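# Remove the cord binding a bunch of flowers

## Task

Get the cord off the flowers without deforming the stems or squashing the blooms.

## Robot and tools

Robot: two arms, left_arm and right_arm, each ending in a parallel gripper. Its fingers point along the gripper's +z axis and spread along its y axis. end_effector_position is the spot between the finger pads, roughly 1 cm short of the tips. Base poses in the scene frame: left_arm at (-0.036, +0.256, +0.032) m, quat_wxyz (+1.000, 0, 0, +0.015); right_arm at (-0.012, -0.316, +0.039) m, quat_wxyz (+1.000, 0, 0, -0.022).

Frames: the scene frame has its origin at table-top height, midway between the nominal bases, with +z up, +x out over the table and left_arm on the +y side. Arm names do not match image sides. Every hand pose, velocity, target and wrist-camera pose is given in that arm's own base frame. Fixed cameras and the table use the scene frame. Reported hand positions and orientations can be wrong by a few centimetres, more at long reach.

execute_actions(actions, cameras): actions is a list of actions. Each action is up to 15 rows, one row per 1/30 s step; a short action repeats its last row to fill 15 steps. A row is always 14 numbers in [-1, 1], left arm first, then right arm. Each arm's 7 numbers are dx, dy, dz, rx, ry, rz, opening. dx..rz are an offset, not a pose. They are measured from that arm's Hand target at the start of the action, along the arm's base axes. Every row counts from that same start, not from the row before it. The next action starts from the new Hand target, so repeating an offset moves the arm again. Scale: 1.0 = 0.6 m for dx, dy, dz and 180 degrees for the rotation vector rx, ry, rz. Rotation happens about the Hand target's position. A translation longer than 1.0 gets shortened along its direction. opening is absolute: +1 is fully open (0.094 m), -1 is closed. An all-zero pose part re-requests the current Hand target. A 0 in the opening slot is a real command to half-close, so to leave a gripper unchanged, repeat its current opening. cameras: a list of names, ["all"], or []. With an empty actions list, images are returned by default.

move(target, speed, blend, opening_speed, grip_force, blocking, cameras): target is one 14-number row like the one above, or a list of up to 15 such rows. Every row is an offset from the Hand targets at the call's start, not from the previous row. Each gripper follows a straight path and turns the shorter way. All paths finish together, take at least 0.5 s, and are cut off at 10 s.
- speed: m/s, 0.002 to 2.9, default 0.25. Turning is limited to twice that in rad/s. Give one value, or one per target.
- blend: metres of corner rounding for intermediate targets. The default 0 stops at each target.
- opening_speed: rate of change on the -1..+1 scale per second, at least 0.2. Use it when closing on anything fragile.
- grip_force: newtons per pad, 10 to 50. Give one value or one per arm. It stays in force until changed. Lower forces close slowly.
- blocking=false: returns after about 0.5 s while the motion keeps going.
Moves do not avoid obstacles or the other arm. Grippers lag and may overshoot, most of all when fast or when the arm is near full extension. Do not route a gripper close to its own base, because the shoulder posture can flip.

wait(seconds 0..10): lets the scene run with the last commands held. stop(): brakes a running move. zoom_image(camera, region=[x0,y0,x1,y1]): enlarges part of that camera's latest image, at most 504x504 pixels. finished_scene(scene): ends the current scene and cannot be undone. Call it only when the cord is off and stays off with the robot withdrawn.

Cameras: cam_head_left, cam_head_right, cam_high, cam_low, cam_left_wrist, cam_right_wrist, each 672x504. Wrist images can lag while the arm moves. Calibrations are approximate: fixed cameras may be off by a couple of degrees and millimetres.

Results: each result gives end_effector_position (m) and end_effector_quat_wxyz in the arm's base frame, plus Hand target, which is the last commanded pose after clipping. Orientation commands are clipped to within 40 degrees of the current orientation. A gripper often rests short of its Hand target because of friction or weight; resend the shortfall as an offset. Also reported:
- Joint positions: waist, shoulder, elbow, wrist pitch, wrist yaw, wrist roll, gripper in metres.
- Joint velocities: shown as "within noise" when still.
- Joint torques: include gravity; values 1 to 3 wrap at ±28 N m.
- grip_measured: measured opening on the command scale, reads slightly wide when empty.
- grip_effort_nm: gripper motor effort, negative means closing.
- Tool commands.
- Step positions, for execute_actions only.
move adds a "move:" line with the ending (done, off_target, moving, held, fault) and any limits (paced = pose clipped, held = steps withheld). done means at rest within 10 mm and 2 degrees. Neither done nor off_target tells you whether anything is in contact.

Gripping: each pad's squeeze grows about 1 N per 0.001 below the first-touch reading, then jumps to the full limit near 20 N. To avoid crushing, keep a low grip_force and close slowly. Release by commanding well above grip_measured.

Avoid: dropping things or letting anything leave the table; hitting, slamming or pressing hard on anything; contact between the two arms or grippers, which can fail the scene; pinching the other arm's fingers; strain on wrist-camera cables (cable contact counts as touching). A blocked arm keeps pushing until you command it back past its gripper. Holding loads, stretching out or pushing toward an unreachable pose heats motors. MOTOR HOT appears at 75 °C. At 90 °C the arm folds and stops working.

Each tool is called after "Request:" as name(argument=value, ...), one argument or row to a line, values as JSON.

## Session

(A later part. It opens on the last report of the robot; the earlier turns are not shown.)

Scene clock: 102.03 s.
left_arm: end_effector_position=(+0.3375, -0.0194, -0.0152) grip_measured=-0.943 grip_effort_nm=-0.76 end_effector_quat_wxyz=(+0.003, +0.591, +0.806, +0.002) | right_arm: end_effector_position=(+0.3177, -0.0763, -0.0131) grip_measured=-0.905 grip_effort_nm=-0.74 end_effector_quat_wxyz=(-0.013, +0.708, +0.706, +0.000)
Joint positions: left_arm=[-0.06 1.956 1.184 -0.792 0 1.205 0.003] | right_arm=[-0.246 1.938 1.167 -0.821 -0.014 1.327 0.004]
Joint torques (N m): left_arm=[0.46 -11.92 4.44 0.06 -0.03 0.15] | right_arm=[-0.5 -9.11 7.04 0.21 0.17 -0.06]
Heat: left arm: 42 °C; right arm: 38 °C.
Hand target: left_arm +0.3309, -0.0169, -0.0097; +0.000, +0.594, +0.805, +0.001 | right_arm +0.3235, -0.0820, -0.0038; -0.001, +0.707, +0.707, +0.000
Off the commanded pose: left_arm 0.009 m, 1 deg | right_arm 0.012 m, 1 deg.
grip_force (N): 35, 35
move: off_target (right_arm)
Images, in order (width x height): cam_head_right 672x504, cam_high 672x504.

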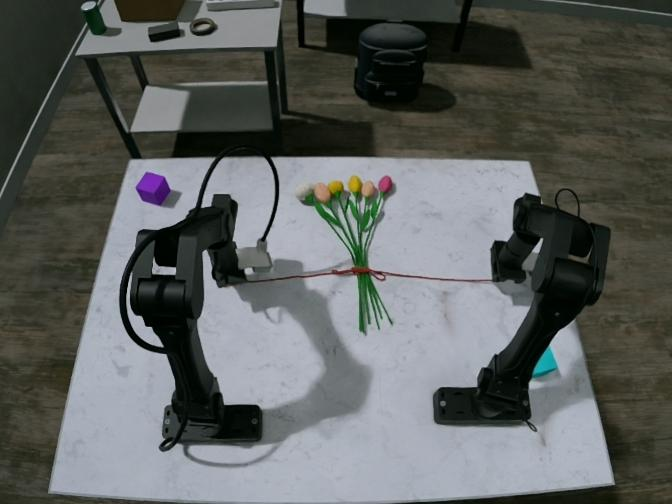

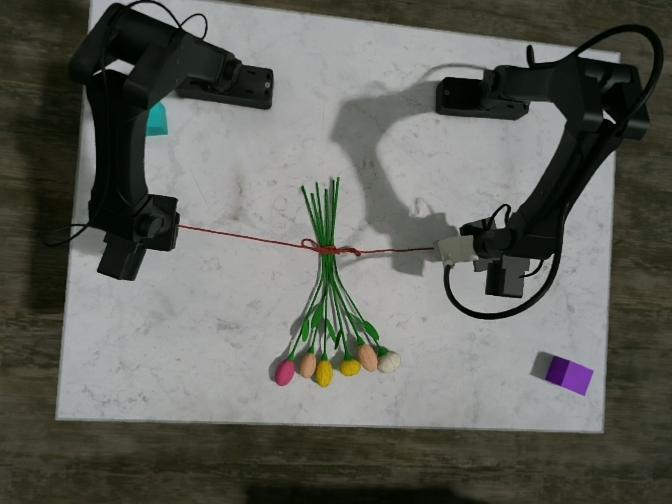

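Request:
move(
  target=[-0.003,0.04,0.005,0,0,0,-1,0,-0.04,0.005,0,0,0,-1],
  speed=0.05,
  cameras=["cam_high","cam_head_right"],
)

Request:
zoom_image(
  camera="cam_high",
  region=[280, 220, 370, 280],
)

Request:
zoom_image(
  camera="cam_head_right",
  region=[320, 240, 410, 300],
)

Scene clock: 105.93 s.
left_arm: end_effector_position=(+0.3379, +0.0050, -0.0111) grip_measured=-0.943 grip_effort_nm=-0.76 end_effector_quat_wxyz=(+0.005, +0.592, +0.806, +0.004) | right_arm: end_effector_position=(+0.3201, -0.1005, -0.0049) grip_measured=-0.905 grip_effort_nm=-0.74 end_effector_quat_wxyz=(-0.005, +0.708, +0.706, +0.005)
Joint positions: left_arm=[0.012 1.943 1.184 -0.799 0 1.278 0.003] | right_arm=[-0.315 1.938 1.205 -0.842 -0.013 1.259 0.004]
Joint torques (N m): left_arm=[0.42 -11.7 4.04 0.07 0 0.11] | right_arm=[-0.42 -7.86 7.23 0.28 0.16 -0.06]
Heat: left arm: 42 °C; right arm: 38 °C.
Hand target: left_arm +0.3291, +0.0071, -0.0068; +0.000, +0.594, +0.805, +0.001 | right_arm +0.3235, -0.1061, -0.0008; +0.000, +0.707, +0.707, +0.000
Off the commanded pose: left_arm 0.010 m, 1 deg | right_arm 0.008 m, 1 deg.
grip_force (N): 35, 35
move: done
Images, in order (width x height): cam_head_right 672x504, cam_high 672x504.

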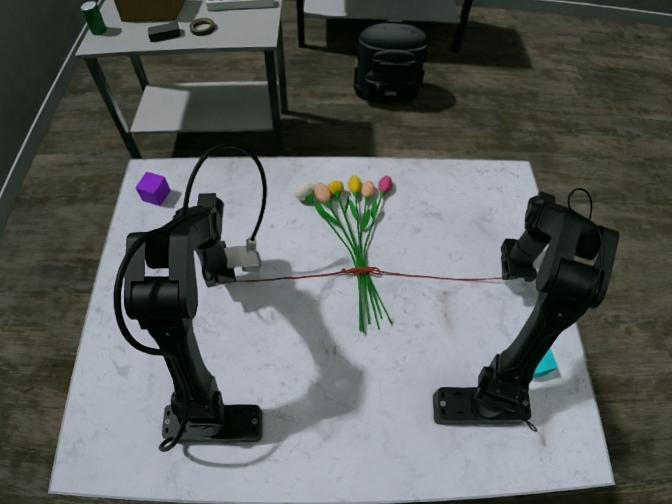

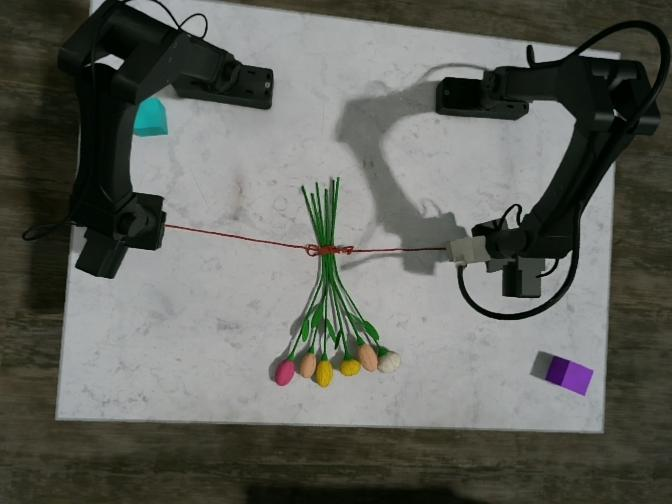

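Scaled by 5.600 from the camera's 672x504 image, which has a finer 960x720 frame.

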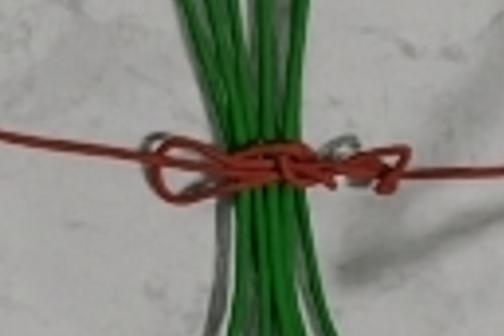

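Scaled by 5.600 from the camera's 672x504 image, which has a finer 960x720 frame.

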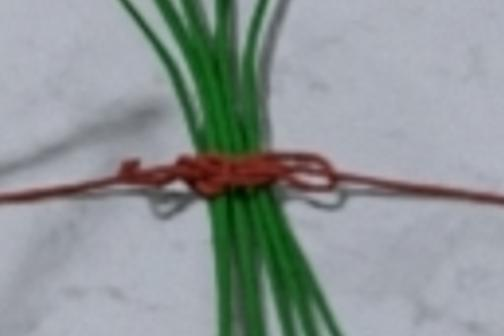

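Request:
move(
  target=[-0.003,0.05,0.003,0,0,0,-1,0,-0.05,0.003,0,0,0,-1],
  speed=0.05,
  cameras=["cam_high","cam_head_right"],
)

Request:
zoom_image(
  camera="cam_high",
  region=[280, 220, 370, 280],
)

Request:
zoom_image(
  camera="cam_head_right",
  region=[320, 240, 410, 300],
)

Scene clock: 111.03 s.
left_arm: end_effector_position=(+0.3345, +0.0358, -0.0111) grip_measured=-0.943 grip_effort_nm=-0.77 end_effector_quat_wxyz=(+0.002, +0.591, +0.806, +0.002) | right_arm: end_effector_position=(+0.3208, -0.1303, -0.0014) grip_measured=-0.905 grip_effort_nm=-0.74 end_effector_quat_wxyz=(-0.003, +0.708, +0.706, +0.006)
Joint positions: left_arm=[0.103 1.943 1.184 -0.805 -0.001 1.369 0.003] | right_arm=[-0.396 1.964 1.258 -0.865 -0.013 1.177 0.004]
Joint torques (N m): left_arm=[0.32 -12.11 4.26 0.05 0 0.07] | right_arm=[-0.46 -7.69 7.35 0.26 0.12 -0.06]
Heat: left arm: 42 °C; right arm: 38 °C.
Hand target: left_arm +0.3273, +0.0371, -0.0050; +0.000, +0.594, +0.805, +0.001 | right_arm +0.3235, -0.1361, +0.0010; -0.001, +0.707, +0.707, +0.000
Off the commanded pose: left_arm 0.010 m, 0 deg | right_arm 0.007 m, 1 deg.
grip_force (N): 35, 35
move: done
Images, in order (width x height): cam_head_right 672x504, cam_high 672x504.

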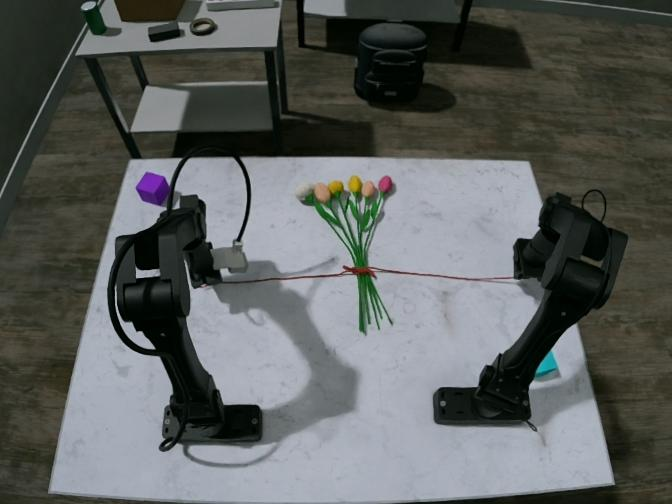

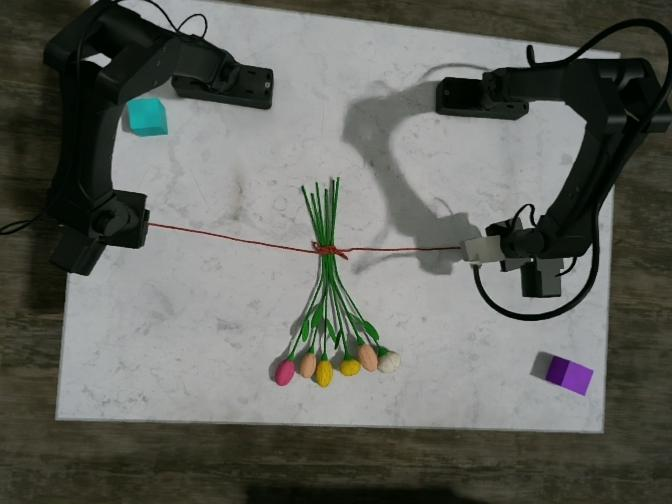

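Scaled by 5.600 from the camera's 672x504 image, which has a finer 960x720 frame.

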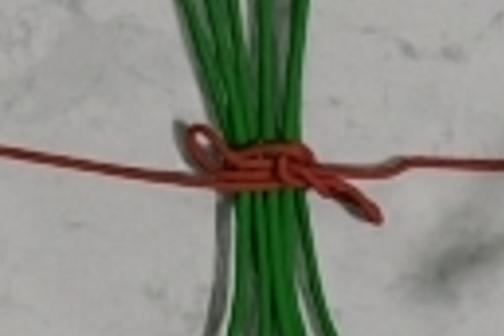

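Scaled by 5.600 from the camera's 672x504 image, which has a finer 960x720 frame.

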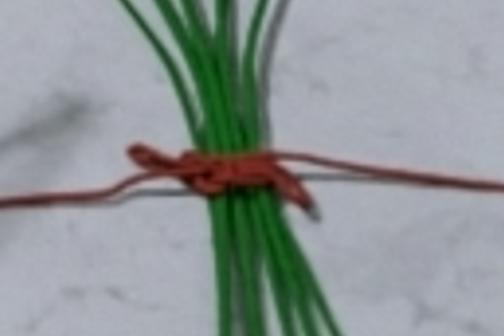

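Request:
move(
  target=[-0.003,0.05,0.003,0,0,0,-1,0,-0.05,0.003,0,0,0,-1],
  speed=0.05,
  cameras=["cam_high","cam_head_right"],
)

Request:
zoom_image(
  camera="cam_high",
  region=[280, 220, 370, 280],
)

Request:
zoom_image(
  camera="cam_head_right",
  region=[320, 240, 410, 300],
)

Scene clock: 114.97 s.
left_arm: end_effector_position=(+0.3274, +0.0653, -0.0111) grip_measured=-0.943 grip_effort_nm=-0.76 end_effector_quat_wxyz=(-0.002, +0.592, +0.806, -0.001) | right_arm: end_effector_position=(+0.3212, -0.1602, +0.0004) grip_measured=-0.905 grip_effort_nm=-0.74 end_effector_quat_wxyz=(-0.002, +0.708, +0.706, +0.006)
Joint positions: left_arm=[0.193 1.943 1.184 -0.816 -0.001 1.459 0.003] | right_arm=[-0.472 2.005 1.326 -0.893 -0.013 1.101 0.004]
Joint torques (N m): left_arm=[0.69 -11.44 5.49 0.02 0.01 0.04] | right_arm=[-0.47 -8.12 7.49 0.27 0.11 -0.04]
Heat: left arm: 42 °C; right arm: 38 °C.
Hand target: left_arm +0.3254, +0.0670, -0.0032; +0.000, +0.594, +0.805, +0.001 | right_arm +0.3235, -0.1661, +0.0028; +0.000, +0.707, +0.707, +0.000
Off the commanded pose: left_arm 0.008 m, 0 deg | right_arm 0.007 m, 1 deg.
grip_force (N): 35, 35
move: done
Images, in order (width x height): cam_head_right 672x504, cam_high 672x504.

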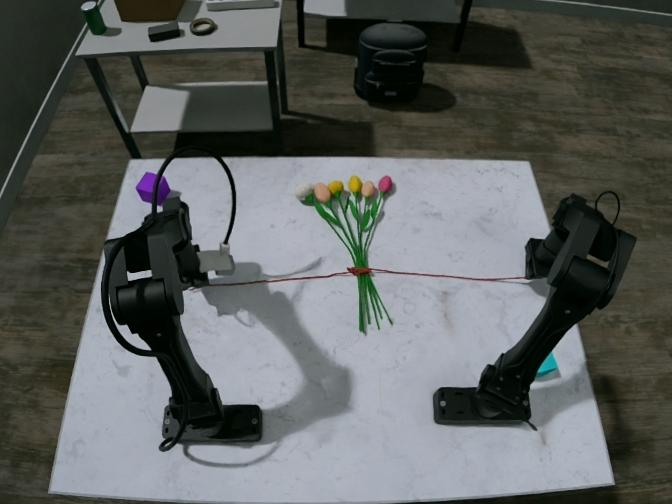

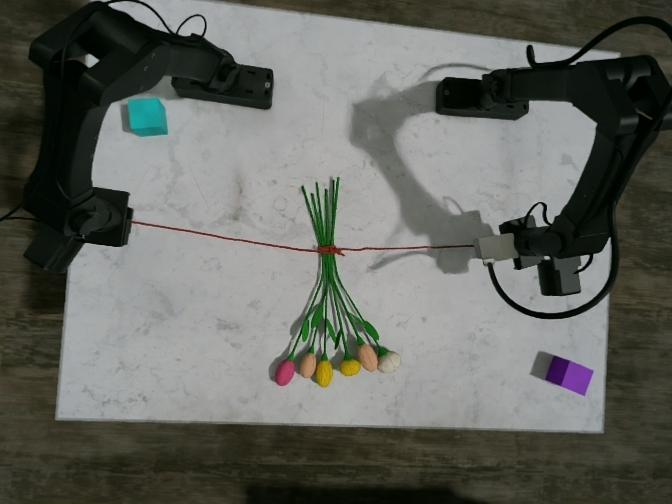

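Scaled by 5.600 from the camera's 672x504 image, which has a finer 960x720 frame.

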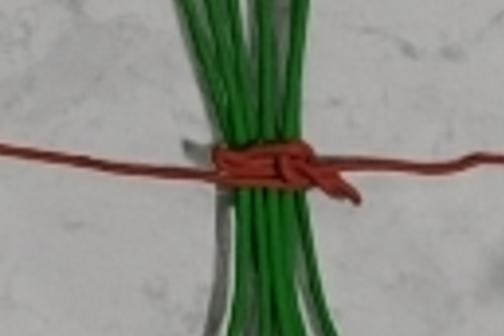

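Scaled by 5.600 from the camera's 672x504 image, which has a finer 960x720 frame.

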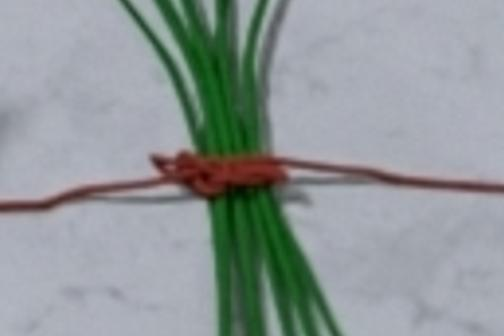

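Request:
move(
  target=[-0.003,0.06,0.004,0,0,0,-1,0,-0.06,0.004,0,0,0,-1],
  speed=0.05,
  cameras=["cam_high","cam_head_right"],
)

Request:
zoom_image(
  camera="cam_high",
  region=[280, 220, 370, 280],
)

Request:
zoom_image(
  camera="cam_head_right",
  region=[320, 240, 410, 300],
)

Scene clock: 120.77 s.
left_arm: end_effector_position=(+0.3222, +0.1003, -0.0063) grip_measured=-0.943 grip_effort_nm=-0.77 end_effector_quat_wxyz=(-0.001, +0.592, +0.806, +0.000) | right_arm: end_effector_position=(+0.3217, -0.1958, +0.0029) grip_measured=-0.905 grip_effort_nm=-0.74 end_effector_quat_wxyz=(-0.003, +0.708, +0.706, +0.006)
Joint positions: left_arm=[0.298 1.943 1.206 -0.834 -0.001 1.565 0.003] | right_arm=[-0.556 2.063 1.425 -0.934 -0.013 1.018 0.004]
Joint torques (N m): left_arm=[0.35 -9.88 7.21 -0.01 -0.02 0.05] | right_arm=[-0.36 -8.64 7.53 0.24 0.15 -0.09]
Heat: left arm: 42 °C; right arm: 38 °C.
Hand target: left_arm +0.3237, +0.1031, -0.0008; +0.000, +0.594, +0.804, +0.001 | right_arm +0.3236, -0.2020, +0.0051; -0.001, +0.707, +0.707, +0.000
Off the commanded pose: left_arm 0.006 m, 0 deg | right_arm 0.007 m, 1 deg.
grip_force (N): 35, 35
move: done
Images, in order (width x height): cam_head_right 672x504, cam_high 672x504.

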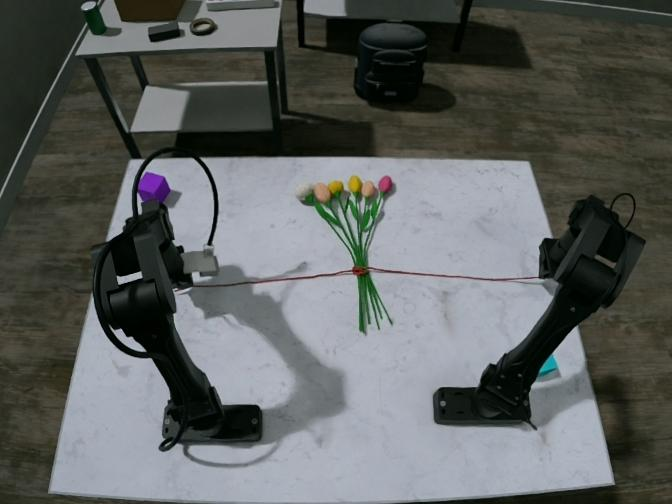

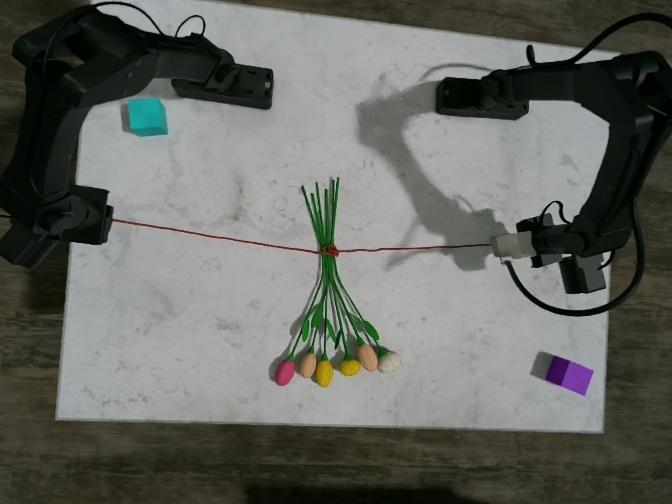

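Scaled by 5.600 from the camera's 672x504 image, which has a finer 960x720 frame.

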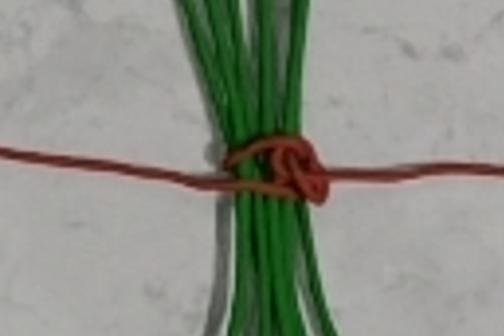

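Scaled by 5.600 from the camera's 672x504 image, which has a finer 960x720 frame.

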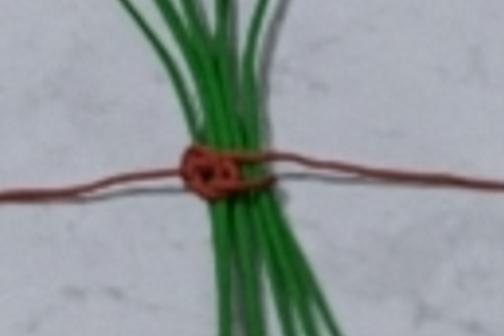

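Request:
move(
  target=[-0.003,0.04,0.002,0,0,0,-1,0,-0.04,0.003,0,0,0,-1],
  speed=0.05,
  cameras=["cam_high","cam_head_right"],
)

Request:
zoom_image(
  camera="cam_high",
  region=[280, 220, 370, 280],
)

Request:
zoom_image(
  camera="cam_head_right",
  region=[320, 240, 410, 300],
)

Scene clock: 124.33 s.
left_arm: end_effector_position=(+0.3229, +0.1254, +0.0011) grip_measured=-0.943 grip_effort_nm=-0.77 end_effector_quat_wxyz=(+0.005, +0.591, +0.806, +0.009) | right_arm: end_effector_position=(+0.3220, -0.2201, +0.0050) grip_measured=-0.905 grip_effort_nm=-0.74 end_effector_quat_wxyz=(-0.002, +0.708, +0.706, +0.006)
Joint positions: left_arm=[0.367 1.943 1.238 -0.846 -0.001 1.632 0.003] | right_arm=[-0.608 2.107 1.503 -0.967 -0.012 0.966 0.004]
Joint torques (N m): left_arm=[0.4 -8.51 7.17 0.09 -0.03 0.11] | right_arm=[-0.38 -8.95 7.66 0.28 0.11 -0.08]
Heat: left arm: 42 °C; right arm: 38 °C.
Hand target: left_arm +0.3218, +0.1270, +0.0004; +0.000, +0.594, +0.805, +0.001 | right_arm +0.3235, -0.2261, +0.0070; +0.000, +0.707, +0.707, +0.000
Off the commanded pose: left_arm 0.002 m, 1 deg | right_arm 0.006 m, 1 deg.
grip_force (N): 35, 35
move: done
Images, in order (width x height): cam_head_right 672x504, cam_high 672x504.

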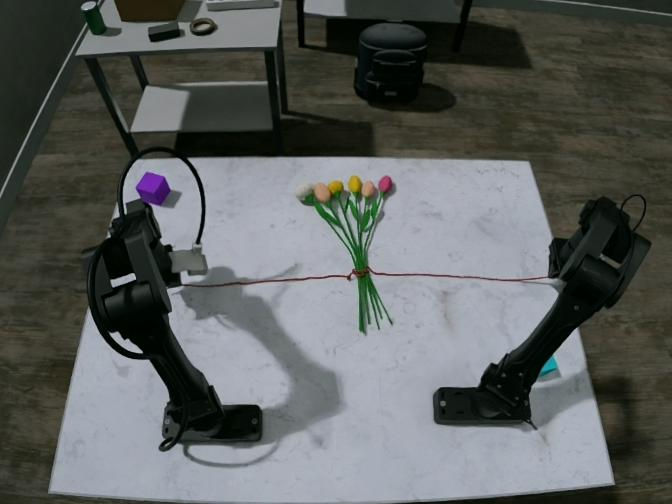

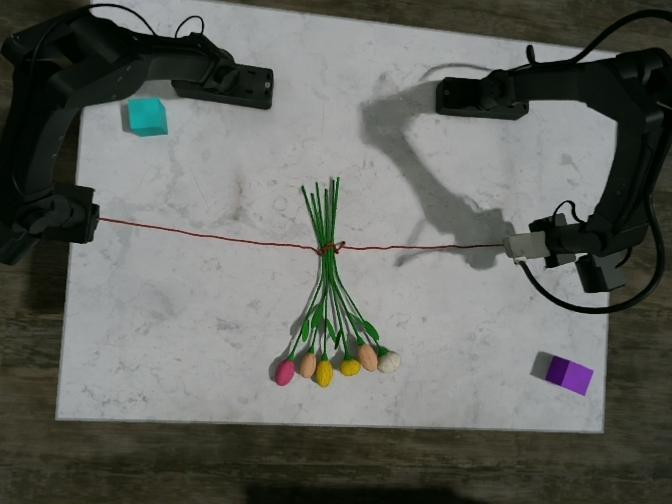

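Scaled by 5.600 from the camera's 672x504 image, which has a finer 960x720 frame.

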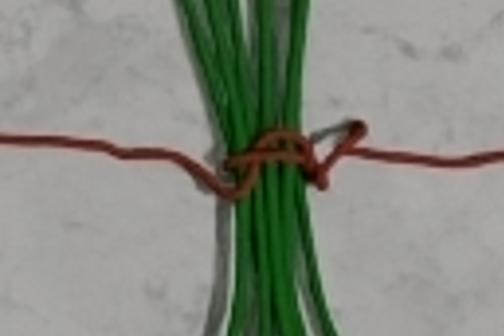

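Scaled by 5.600 from the camera's 672x504 image, which has a finer 960x720 frame.

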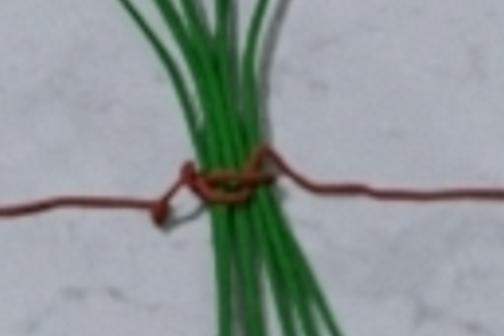

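Request:
move(
  target=[
    [0,0,0,0,0,0,-1,0,0.05,-0.045,0,0,0,-1],
    [0,0,0,0,0,0,-1,0,0.05,-0.045,0,0,0,-0.6],
    [0,0,0,0,0,0,-1,0,0.05,0.1,0,0,0,-0.6],
  ],
  speed=0.08,
  opening_speed=0.4,
  cameras=["cam_high","cam_head_right","cam_right_wrist"],
)

Scene clock: 134.57 s.
left_arm: end_effector_position=(+0.3228, +0.1253, +0.0011) grip_measured=-0.943 grip_effort_nm=-0.77 end_effector_quat_wxyz=(+0.005, +0.592, +0.806, +0.009) | right_arm: end_effector_position=(+0.3187, -0.1922, +0.0494) grip_measured=-0.602 grip_effort_nm=0.10 end_effector_quat_wxyz=(-0.022, +0.706, +0.708, +0.001)
Joint positions: left_arm=[0.367 1.943 1.238 -0.847 -0.001 1.633 0.003] | right_arm=[-0.551 2.029 1.567 -1.15 -0.012 1.016 0.019]
Joint torques (N m): left_arm=[0.38 -8.5 7.21 0.05 -0.02 0.11] | right_arm=[0.39 -12.21 7.71 0.19 0.13 0.03]
Heat: left arm: 42 °C; right arm: 38 °C.
Hand target: left_arm +0.3218, +0.1270, +0.0004; +0.000, +0.594, +0.805, +0.001 | right_arm +0.3236, -0.1960, +0.0670; +0.000, +0.707, +0.707, +0.000
Off the commanded pose: left_arm 0.002 m, 1 deg | right_arm 0.019 m, 2 deg.
grip_force (N): 35, 35
move: off_target (right_arm)
camera_calibration:
cam_right_wrist: T_world_to_cam=[[-0.999789, -0.00624865, 0.0195682, 0.316772], [0.00297285, 0.898567, 0.438827, 0.188005], [-0.0203254, 0.438792, -0.898359, 0.224003], [0, 0, 0, 1]] pos_world=[0.320699, -0.265247, 0.112535]
Images, in order (width x height): cam_head_right 672x504, cam_high 672x504, cam_right_wrist 672x504.

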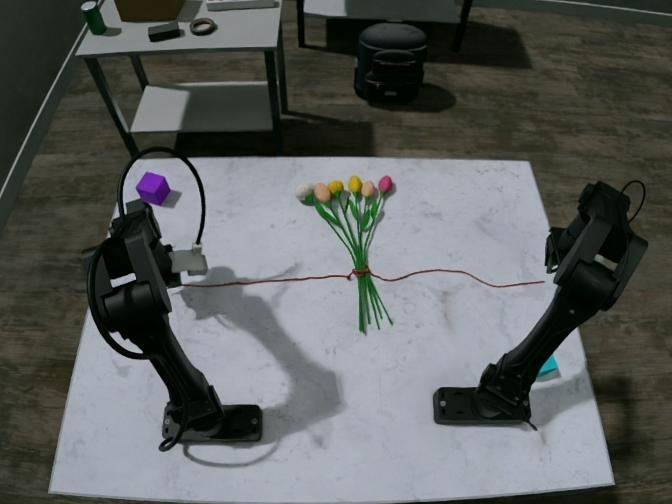

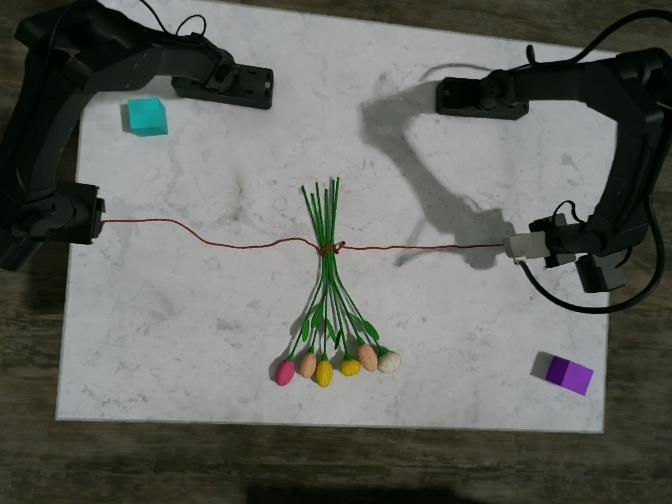

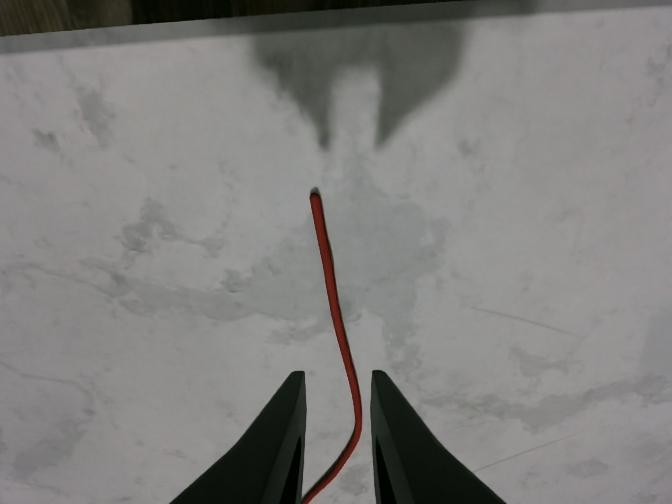

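Request:
move(
  target=[0,0.17,0.0,0,0,0,-1,0,0.0,0.0,0,0,0,-0.6],
  speed=0.08,
  cameras=["cam_high","cam_head_right"],
)

Request:
zoom_image(
  camera="cam_high",
  region=[280, 220, 370, 280],
)

Request:
zoom_image(
  camera="cam_head_right",
  region=[320, 240, 410, 300],
)

Scene clock: 139.40 s.
left_arm: end_effector_position=(+0.3241, +0.2287, +0.0056) grip_measured=-0.943 grip_effort_nm=-0.77 end_effector_quat_wxyz=(+0.004, +0.591, +0.807, +0.015) | right_arm: end_effector_position=(+0.3186, -0.1921, +0.0494) grip_measured=-0.602 grip_effort_nm=0.10 end_effector_quat_wxyz=(-0.022, +0.706, +0.708, +0.001)
Joint positions: left_arm=[0.611 2.101 1.495 -0.933 -0.001 1.875 0.003] | right_arm=[-0.551 2.029 1.567 -1.151 -0.012 1.016 0.019]
Joint torques (N m): left_arm=[0.4 -9.33 7.49 0.12 -0.01 0.06] | right_arm=[0.2 -12.36 7.51 0.14 0.11 0.08]
Heat: left arm: 42 °C; right arm: 38 °C.
Hand target: left_arm +0.3218, +0.2291, +0.0005; +0.000, +0.594, +0.805, +0.001 | right_arm +0.3235, -0.1960, +0.0670; -0.001, +0.707, +0.707, +0.000
Off the commanded pose: left_arm 0.006 m, 2 deg | right_arm 0.019 m, 2 deg.
grip_force (N): 35, 35
move: off_target (right_arm)
Images, in order (width x height): cam_head_right 672x504, cam_high 672x504.

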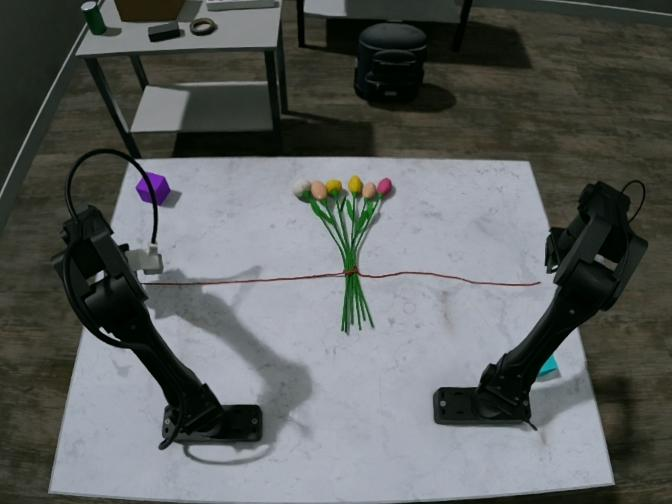

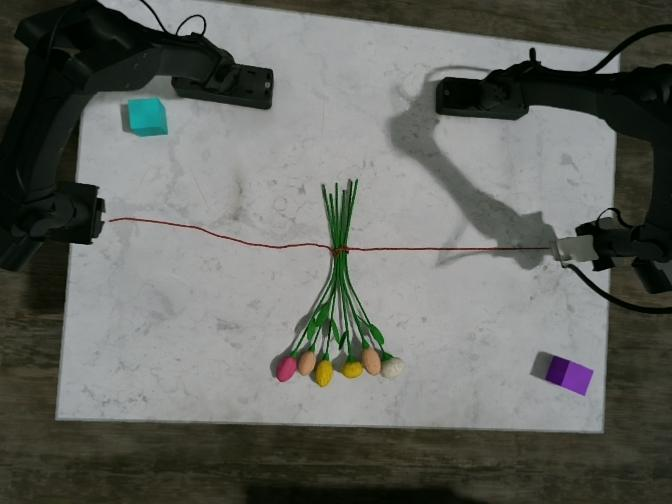

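Scaled by 5.600 from the camera's 672x504 image, which has a finer 960x720 frame.

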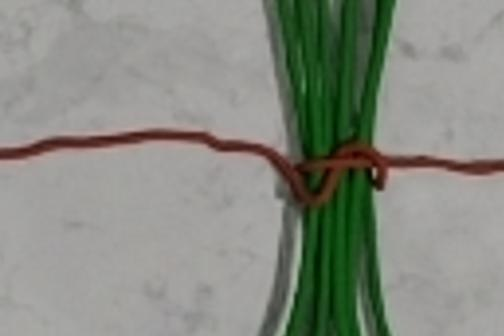

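Scaled by 5.600 from the camera's 672x504 image, which has a finer 960x720 frame.

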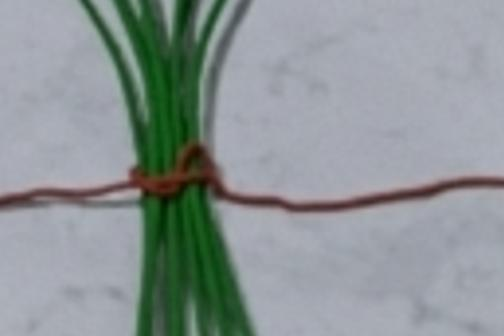

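Request:
move(
  target=[0,0.0,0.0,0,0,0,-1,0.007,0.928,0.02,0,0,0.99,0],
  speed=0.2,
  cameras=["cam_high","cam_head_right","cam_right_wrist","cam_low"],
)

Scene clock: 158.97 s.
left_arm: end_effector_position=(+0.3240, +0.2286, +0.0055) grip_measured=-0.943 grip_effort_nm=-0.77 end_effector_quat_wxyz=(+0.004, +0.591, +0.807, +0.015) | right_arm: end_effector_position=(+0.3271, +0.3588, +0.0779) grip_measured=-0.002 grip_effort_nm=0.10 end_effector_quat_wxyz=(-0.007, +0.692, -0.722, -0.002)
Joint positions: left_arm=[0.611 2.101 1.495 -0.934 -0.001 1.876 0.003] | right_arm=[0.828 2.534 2.53 -1.552 -0.003 -0.699 0.047]
Joint torques (N m): left_arm=[0.28 -9.33 7.61 0.07 -0.01 0.1] | right_arm=[0.17 -11.79 7.99 0.33 0.09 -0.09]
Heat: left arm: 43 °C; right arm: 39 °C.
Hand target: left_arm +0.3218, +0.2291, +0.0005; +0.000, +0.594, +0.805, +0.001 | right_arm +0.3278, +0.3608, +0.0789; +0.000, +0.696, -0.718, +0.001
Off the commanded pose: left_arm 0.006 m, 2 deg | right_arm 0.002 m, 1 deg.
joint sent to its limit (right arm) — joint 4 (wrist pitch), lower limit. The joint targets still meet the commanded pose.
grip_force (N): 35, 35
move: done
camera_calibration:
cam_right_wrist: T_world_to_cam=[[0.999187, -0.0402435, -0.00233051, -0.311963], [-0.0360041, -0.916942, 0.397392, 0.34783], [-0.0181294, -0.396985, -0.917646, 0.308745], [0, 0, 0, 1]] pos_world=[0.32983, 0.428953, 0.144366]
Images, in order (width x height): cam_head_right 672x504, cam_high 672x504, cam_low 672x504, cam_right_wrist 672x504.

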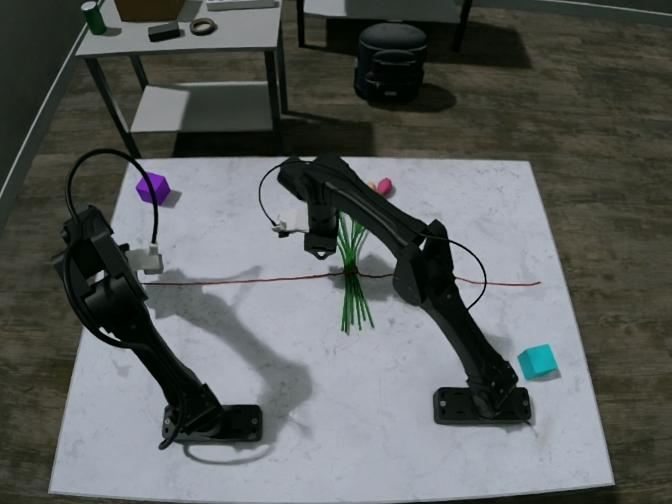

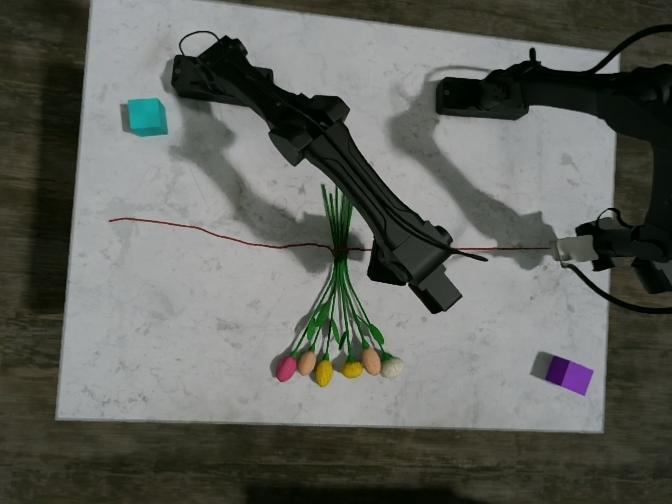

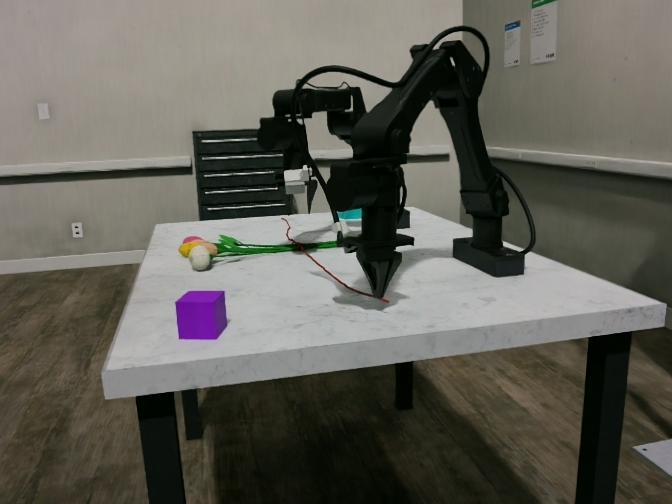

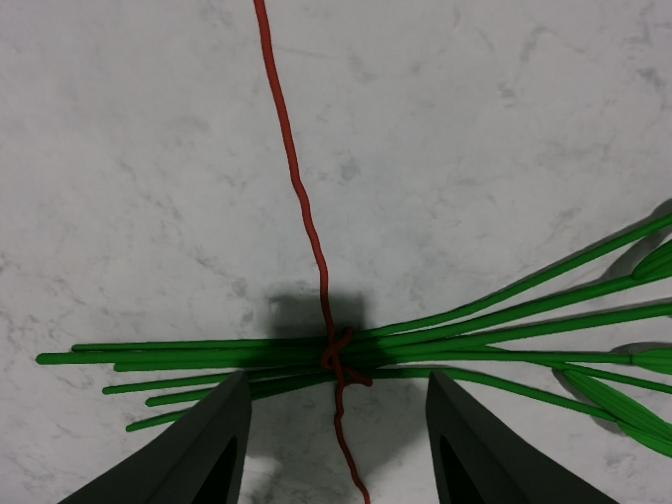

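Request:
move(
  target=[
    [0,0.0,0.0,0,0,0,-1,0.0,-0.0713,-0.04,0,0,0,-0.3],
    [0,0.0,0.0,0,0,0,-1,0.0,-0.0713,-0.173,0,0,0,-0.3],
  ],
  speed=0.08,
  blend=0.02,
  cameras=["cam_high","cam_right_wrist","cam_low"],
)

Scene clock: 166.67 s.
left_arm: end_effector_position=(+0.3240, +0.2286, +0.0055) grip_measured=-0.943 grip_effort_nm=-0.77 end_effector_quat_wxyz=(+0.004, +0.591, +0.807, +0.015) | right_arm: end_effector_position=(+0.3254, +0.3203, -0.0189) grip_measured=-0.298 grip_effort_nm=-0.07 end_effector_quat_wxyz=(-0.001, +0.695, -0.719, +0.000)
Joint positions: left_arm=[0.611 2.101 1.495 -0.934 -0.001 1.876 0.003] | right_arm=[0.775 2.392 1.884 -1.061 0 -0.763 0.033]
Joint torques (N m): left_arm=[0.21 -9.37 7.6 0.08 -0.03 0.12] | right_arm=[-0.72 -11.45 5.04 0.58 0.02 -0.09]
Heat: left arm: 43 °C; right arm: 39 °C.
Hand target: left_arm +0.3218, +0.2291, +0.0005; +0.000, +0.594, +0.805, +0.001 | right_arm +0.3279, +0.3178, -0.0250; +0.000, +0.696, -0.718, +0.001
Off the commanded pose: left_arm 0.006 m, 2 deg | right_arm 0.007 m, 0 deg.
grip_force (N): 35, 35
move: done
camera_calibration:
cam_right_wrist: T_world_to_cam=[[0.999523, -0.029694, -0.00849457, -0.315676], [-0.0236223, -0.912179, 0.409111, 0.345576], [-0.0198967, -0.408715, -0.912445, 0.208941], [0, 0, 0, 1]] pos_world=[0.327846, 0.391251, 0.0465869]
Images, in order (width x height): cam_high 672x504, cam_low 672x504, cam_right_wrist 672x504.

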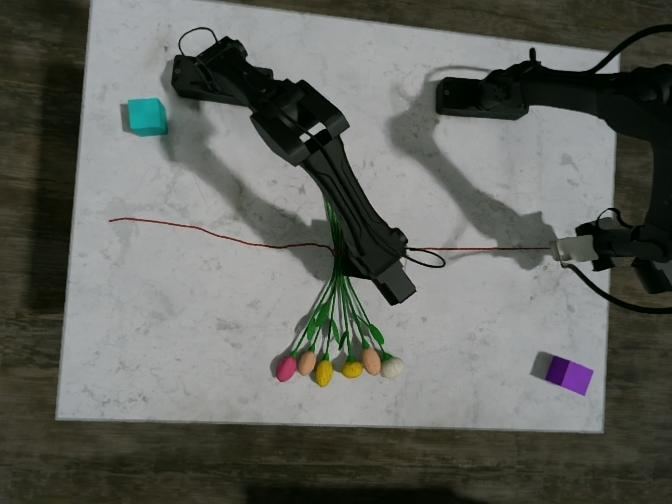

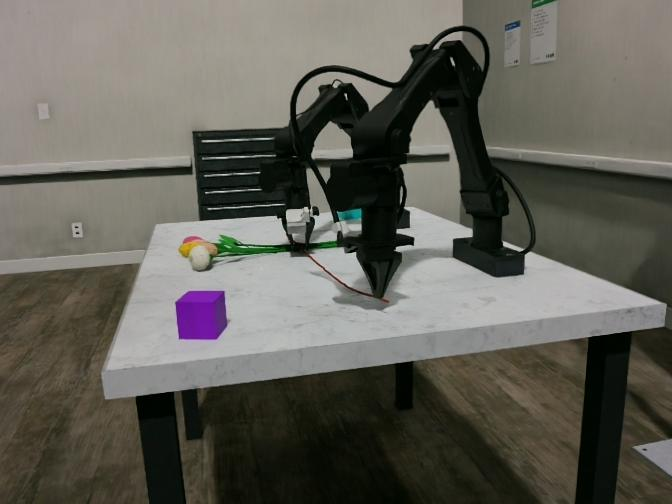

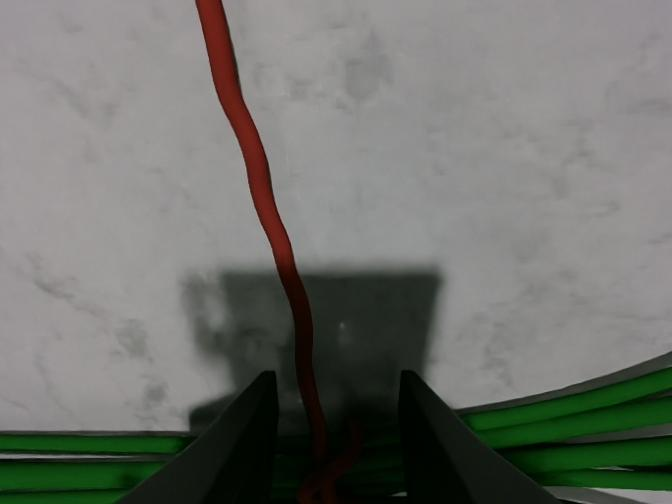

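Request:
move(
  target=[
    [0,0.0,0.0,0,0,0,-1,0.0,0,-0.015,0,0,0,-0.3],
    [0,0.13,0.0,0,0,0,-1,0.0,0,-0.015,0,0,0,-0.3],
  ],
  speed=[0.04,0.05],
  cameras=["cam_high","cam_right_wrist","cam_head_left"],
)

Scene clock: 172.17 s.
left_arm: end_effector_position=(+0.3230, +0.2903, +0.0054) grip_measured=-0.943 grip_effort_nm=-0.77 end_effector_quat_wxyz=(+0.010, +0.597, +0.802, -0.010) | right_arm: end_effector_position=(+0.3315, +0.3326, -0.0224) grip_measured=-0.299 grip_effort_nm=-0.07 end_effector_quat_wxyz=(-0.028, +0.696, -0.718, -0.013)
Joint positions: left_arm=[0.739 2.29 1.804 -1.101 0.023 2.019 0.003] | right_arm=[0.775 2.393 1.869 -0.99 -0.025 -0.763 0.033]
Joint torques (N m): left_arm=[1.61 -10.93 8.17 0.45 -0.21 0.16] | right_arm=[-0.66 -10.77 4.98 0.28 0.25 -0.07]
Heat: left arm: 43 °C; right arm: 38 °C.
Hand target: left_arm +0.3219, +0.3070, +0.0005; +0.000, +0.594, +0.805, +0.001 | right_arm +0.3279, +0.3179, -0.0339; +0.000, +0.696, -0.718, +0.001
Off the commanded pose: left_arm 0.018 m, 2 deg | right_arm 0.019 m, 4 deg.
grip_force (N): 35, 35
move: off_target (left_arm, right_arm)
camera_calibration:
cam_right_wrist: T_world_to_cam=[[0.999521, -0.0286265, 0.0117778, -0.321301], [-0.0309442, -0.93392, 0.356139, 0.36685], [0.000804495, -0.356333, -0.934359, 0.186183], [0, 0, 0, 1]] pos_world=[0.332349, 0.399754, 0.0470957]
Images, in order (width x height): cam_head_left 672x504, cam_high 672x504, cam_right_wrist 672x504.

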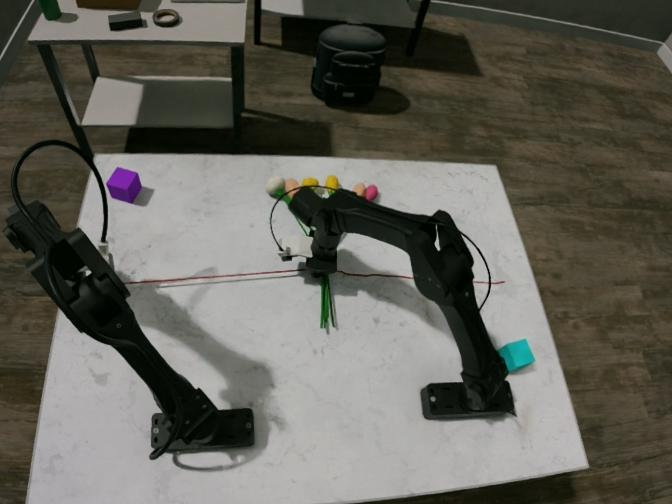

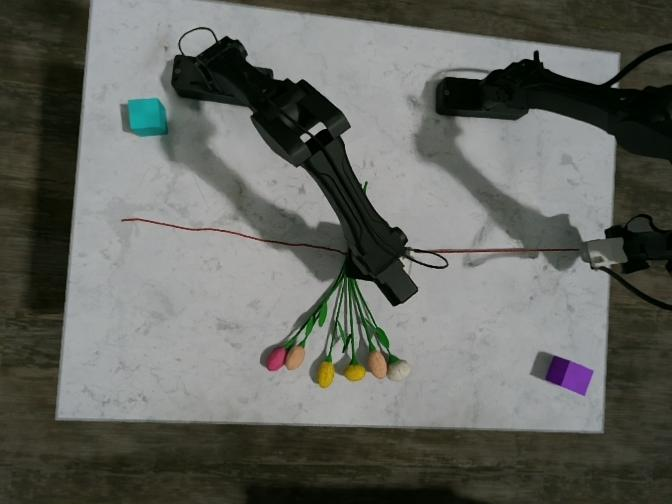

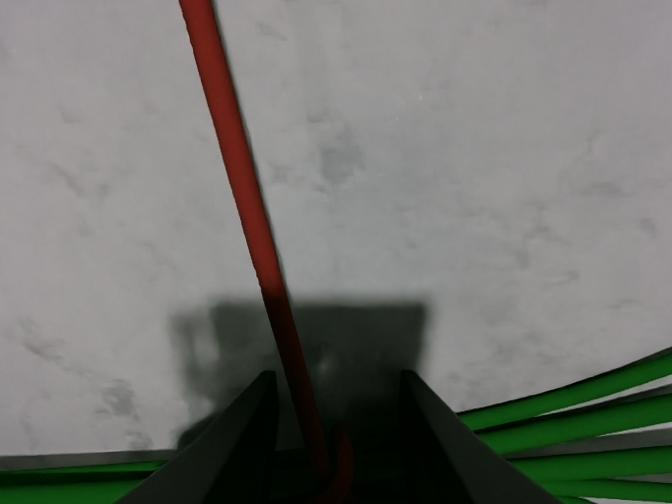

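Request:
move(
  target=[0,0.06,0.0,0,0,0,-1,0.0,0,0,0,0,0,-0.3],
  speed=0.05,
  cameras=["cam_high","cam_right_wrist","cam_head_left"],
)

Scene clock: 193.40 s.
left_arm: end_effector_position=(+0.3247, +0.3239, +0.0071) grip_measured=-0.943 grip_effort_nm=-0.77 end_effector_quat_wxyz=(+0.016, +0.596, +0.802, -0.013) | right_arm: end_effector_position=(+0.3325, +0.3377, -0.0221) grip_measured=-0.299 grip_effort_nm=-0.07 end_effector_quat_wxyz=(-0.037, +0.696, -0.717, -0.019)
Joint positions: left_arm=[0.796 2.402 2.005 -1.196 0.036 2.075 0.003] | right_arm=[0.776 2.393 1.869 -0.973 -0.038 -0.763 0.033]
Joint torques (N m): left_arm=[1.5 -11.7 8.28 0.5 -0.36 0.06] | right_arm=[-0.7 -10.84 5.04 0.09 0.38 -0.09]
Heat: left arm: 43 °C; right arm: 37 °C.
Hand target: left_arm +0.3218, +0.3431, +0.0004; +0.000, +0.594, +0.805, +0.001 | right_arm +0.3278, +0.3179, -0.0339; +0.000, +0.696, -0.718, +0.001
Off the commanded pose: left_arm 0.020 m, 2 deg | right_arm 0.024 m, 5 deg.
grip_force (N): 35, 35
move: off_target (left_arm, right_arm)
camera_calibration:
cam_right_wrist: T_world_to_cam=[[0.999538, -0.0269384, 0.0140636, -0.32272], [-0.0300978, -0.94144, 0.335835, 0.37335], [0.00419316, -0.336103, -0.941816, 0.180192], [0, 0, 0, 1]] pos_world=[0.333053, 0.403356, 0.048862]
Images, in order (width x height): cam_head_left 672x504, cam_high 672x504, cam_right_wrist 672x504.

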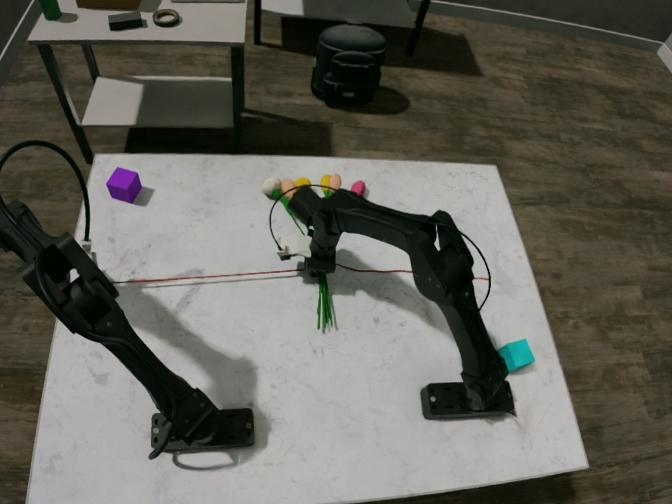

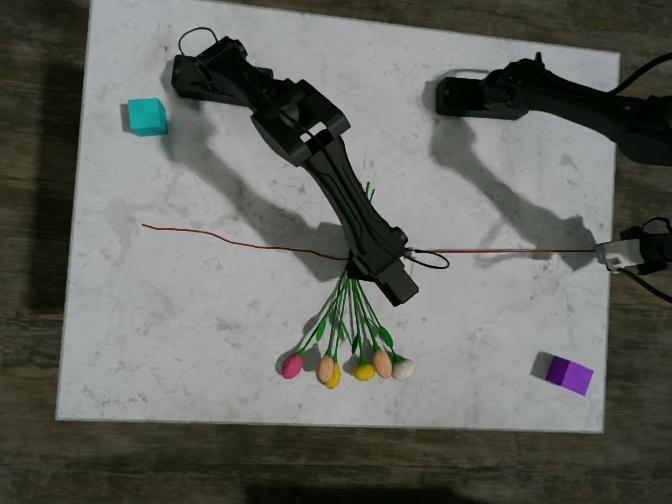

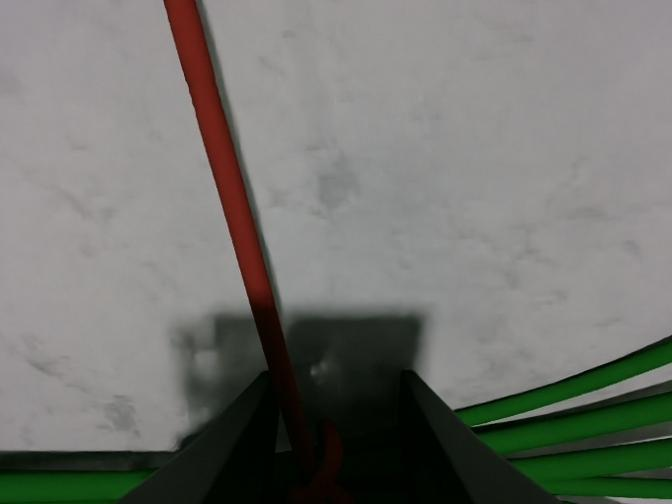

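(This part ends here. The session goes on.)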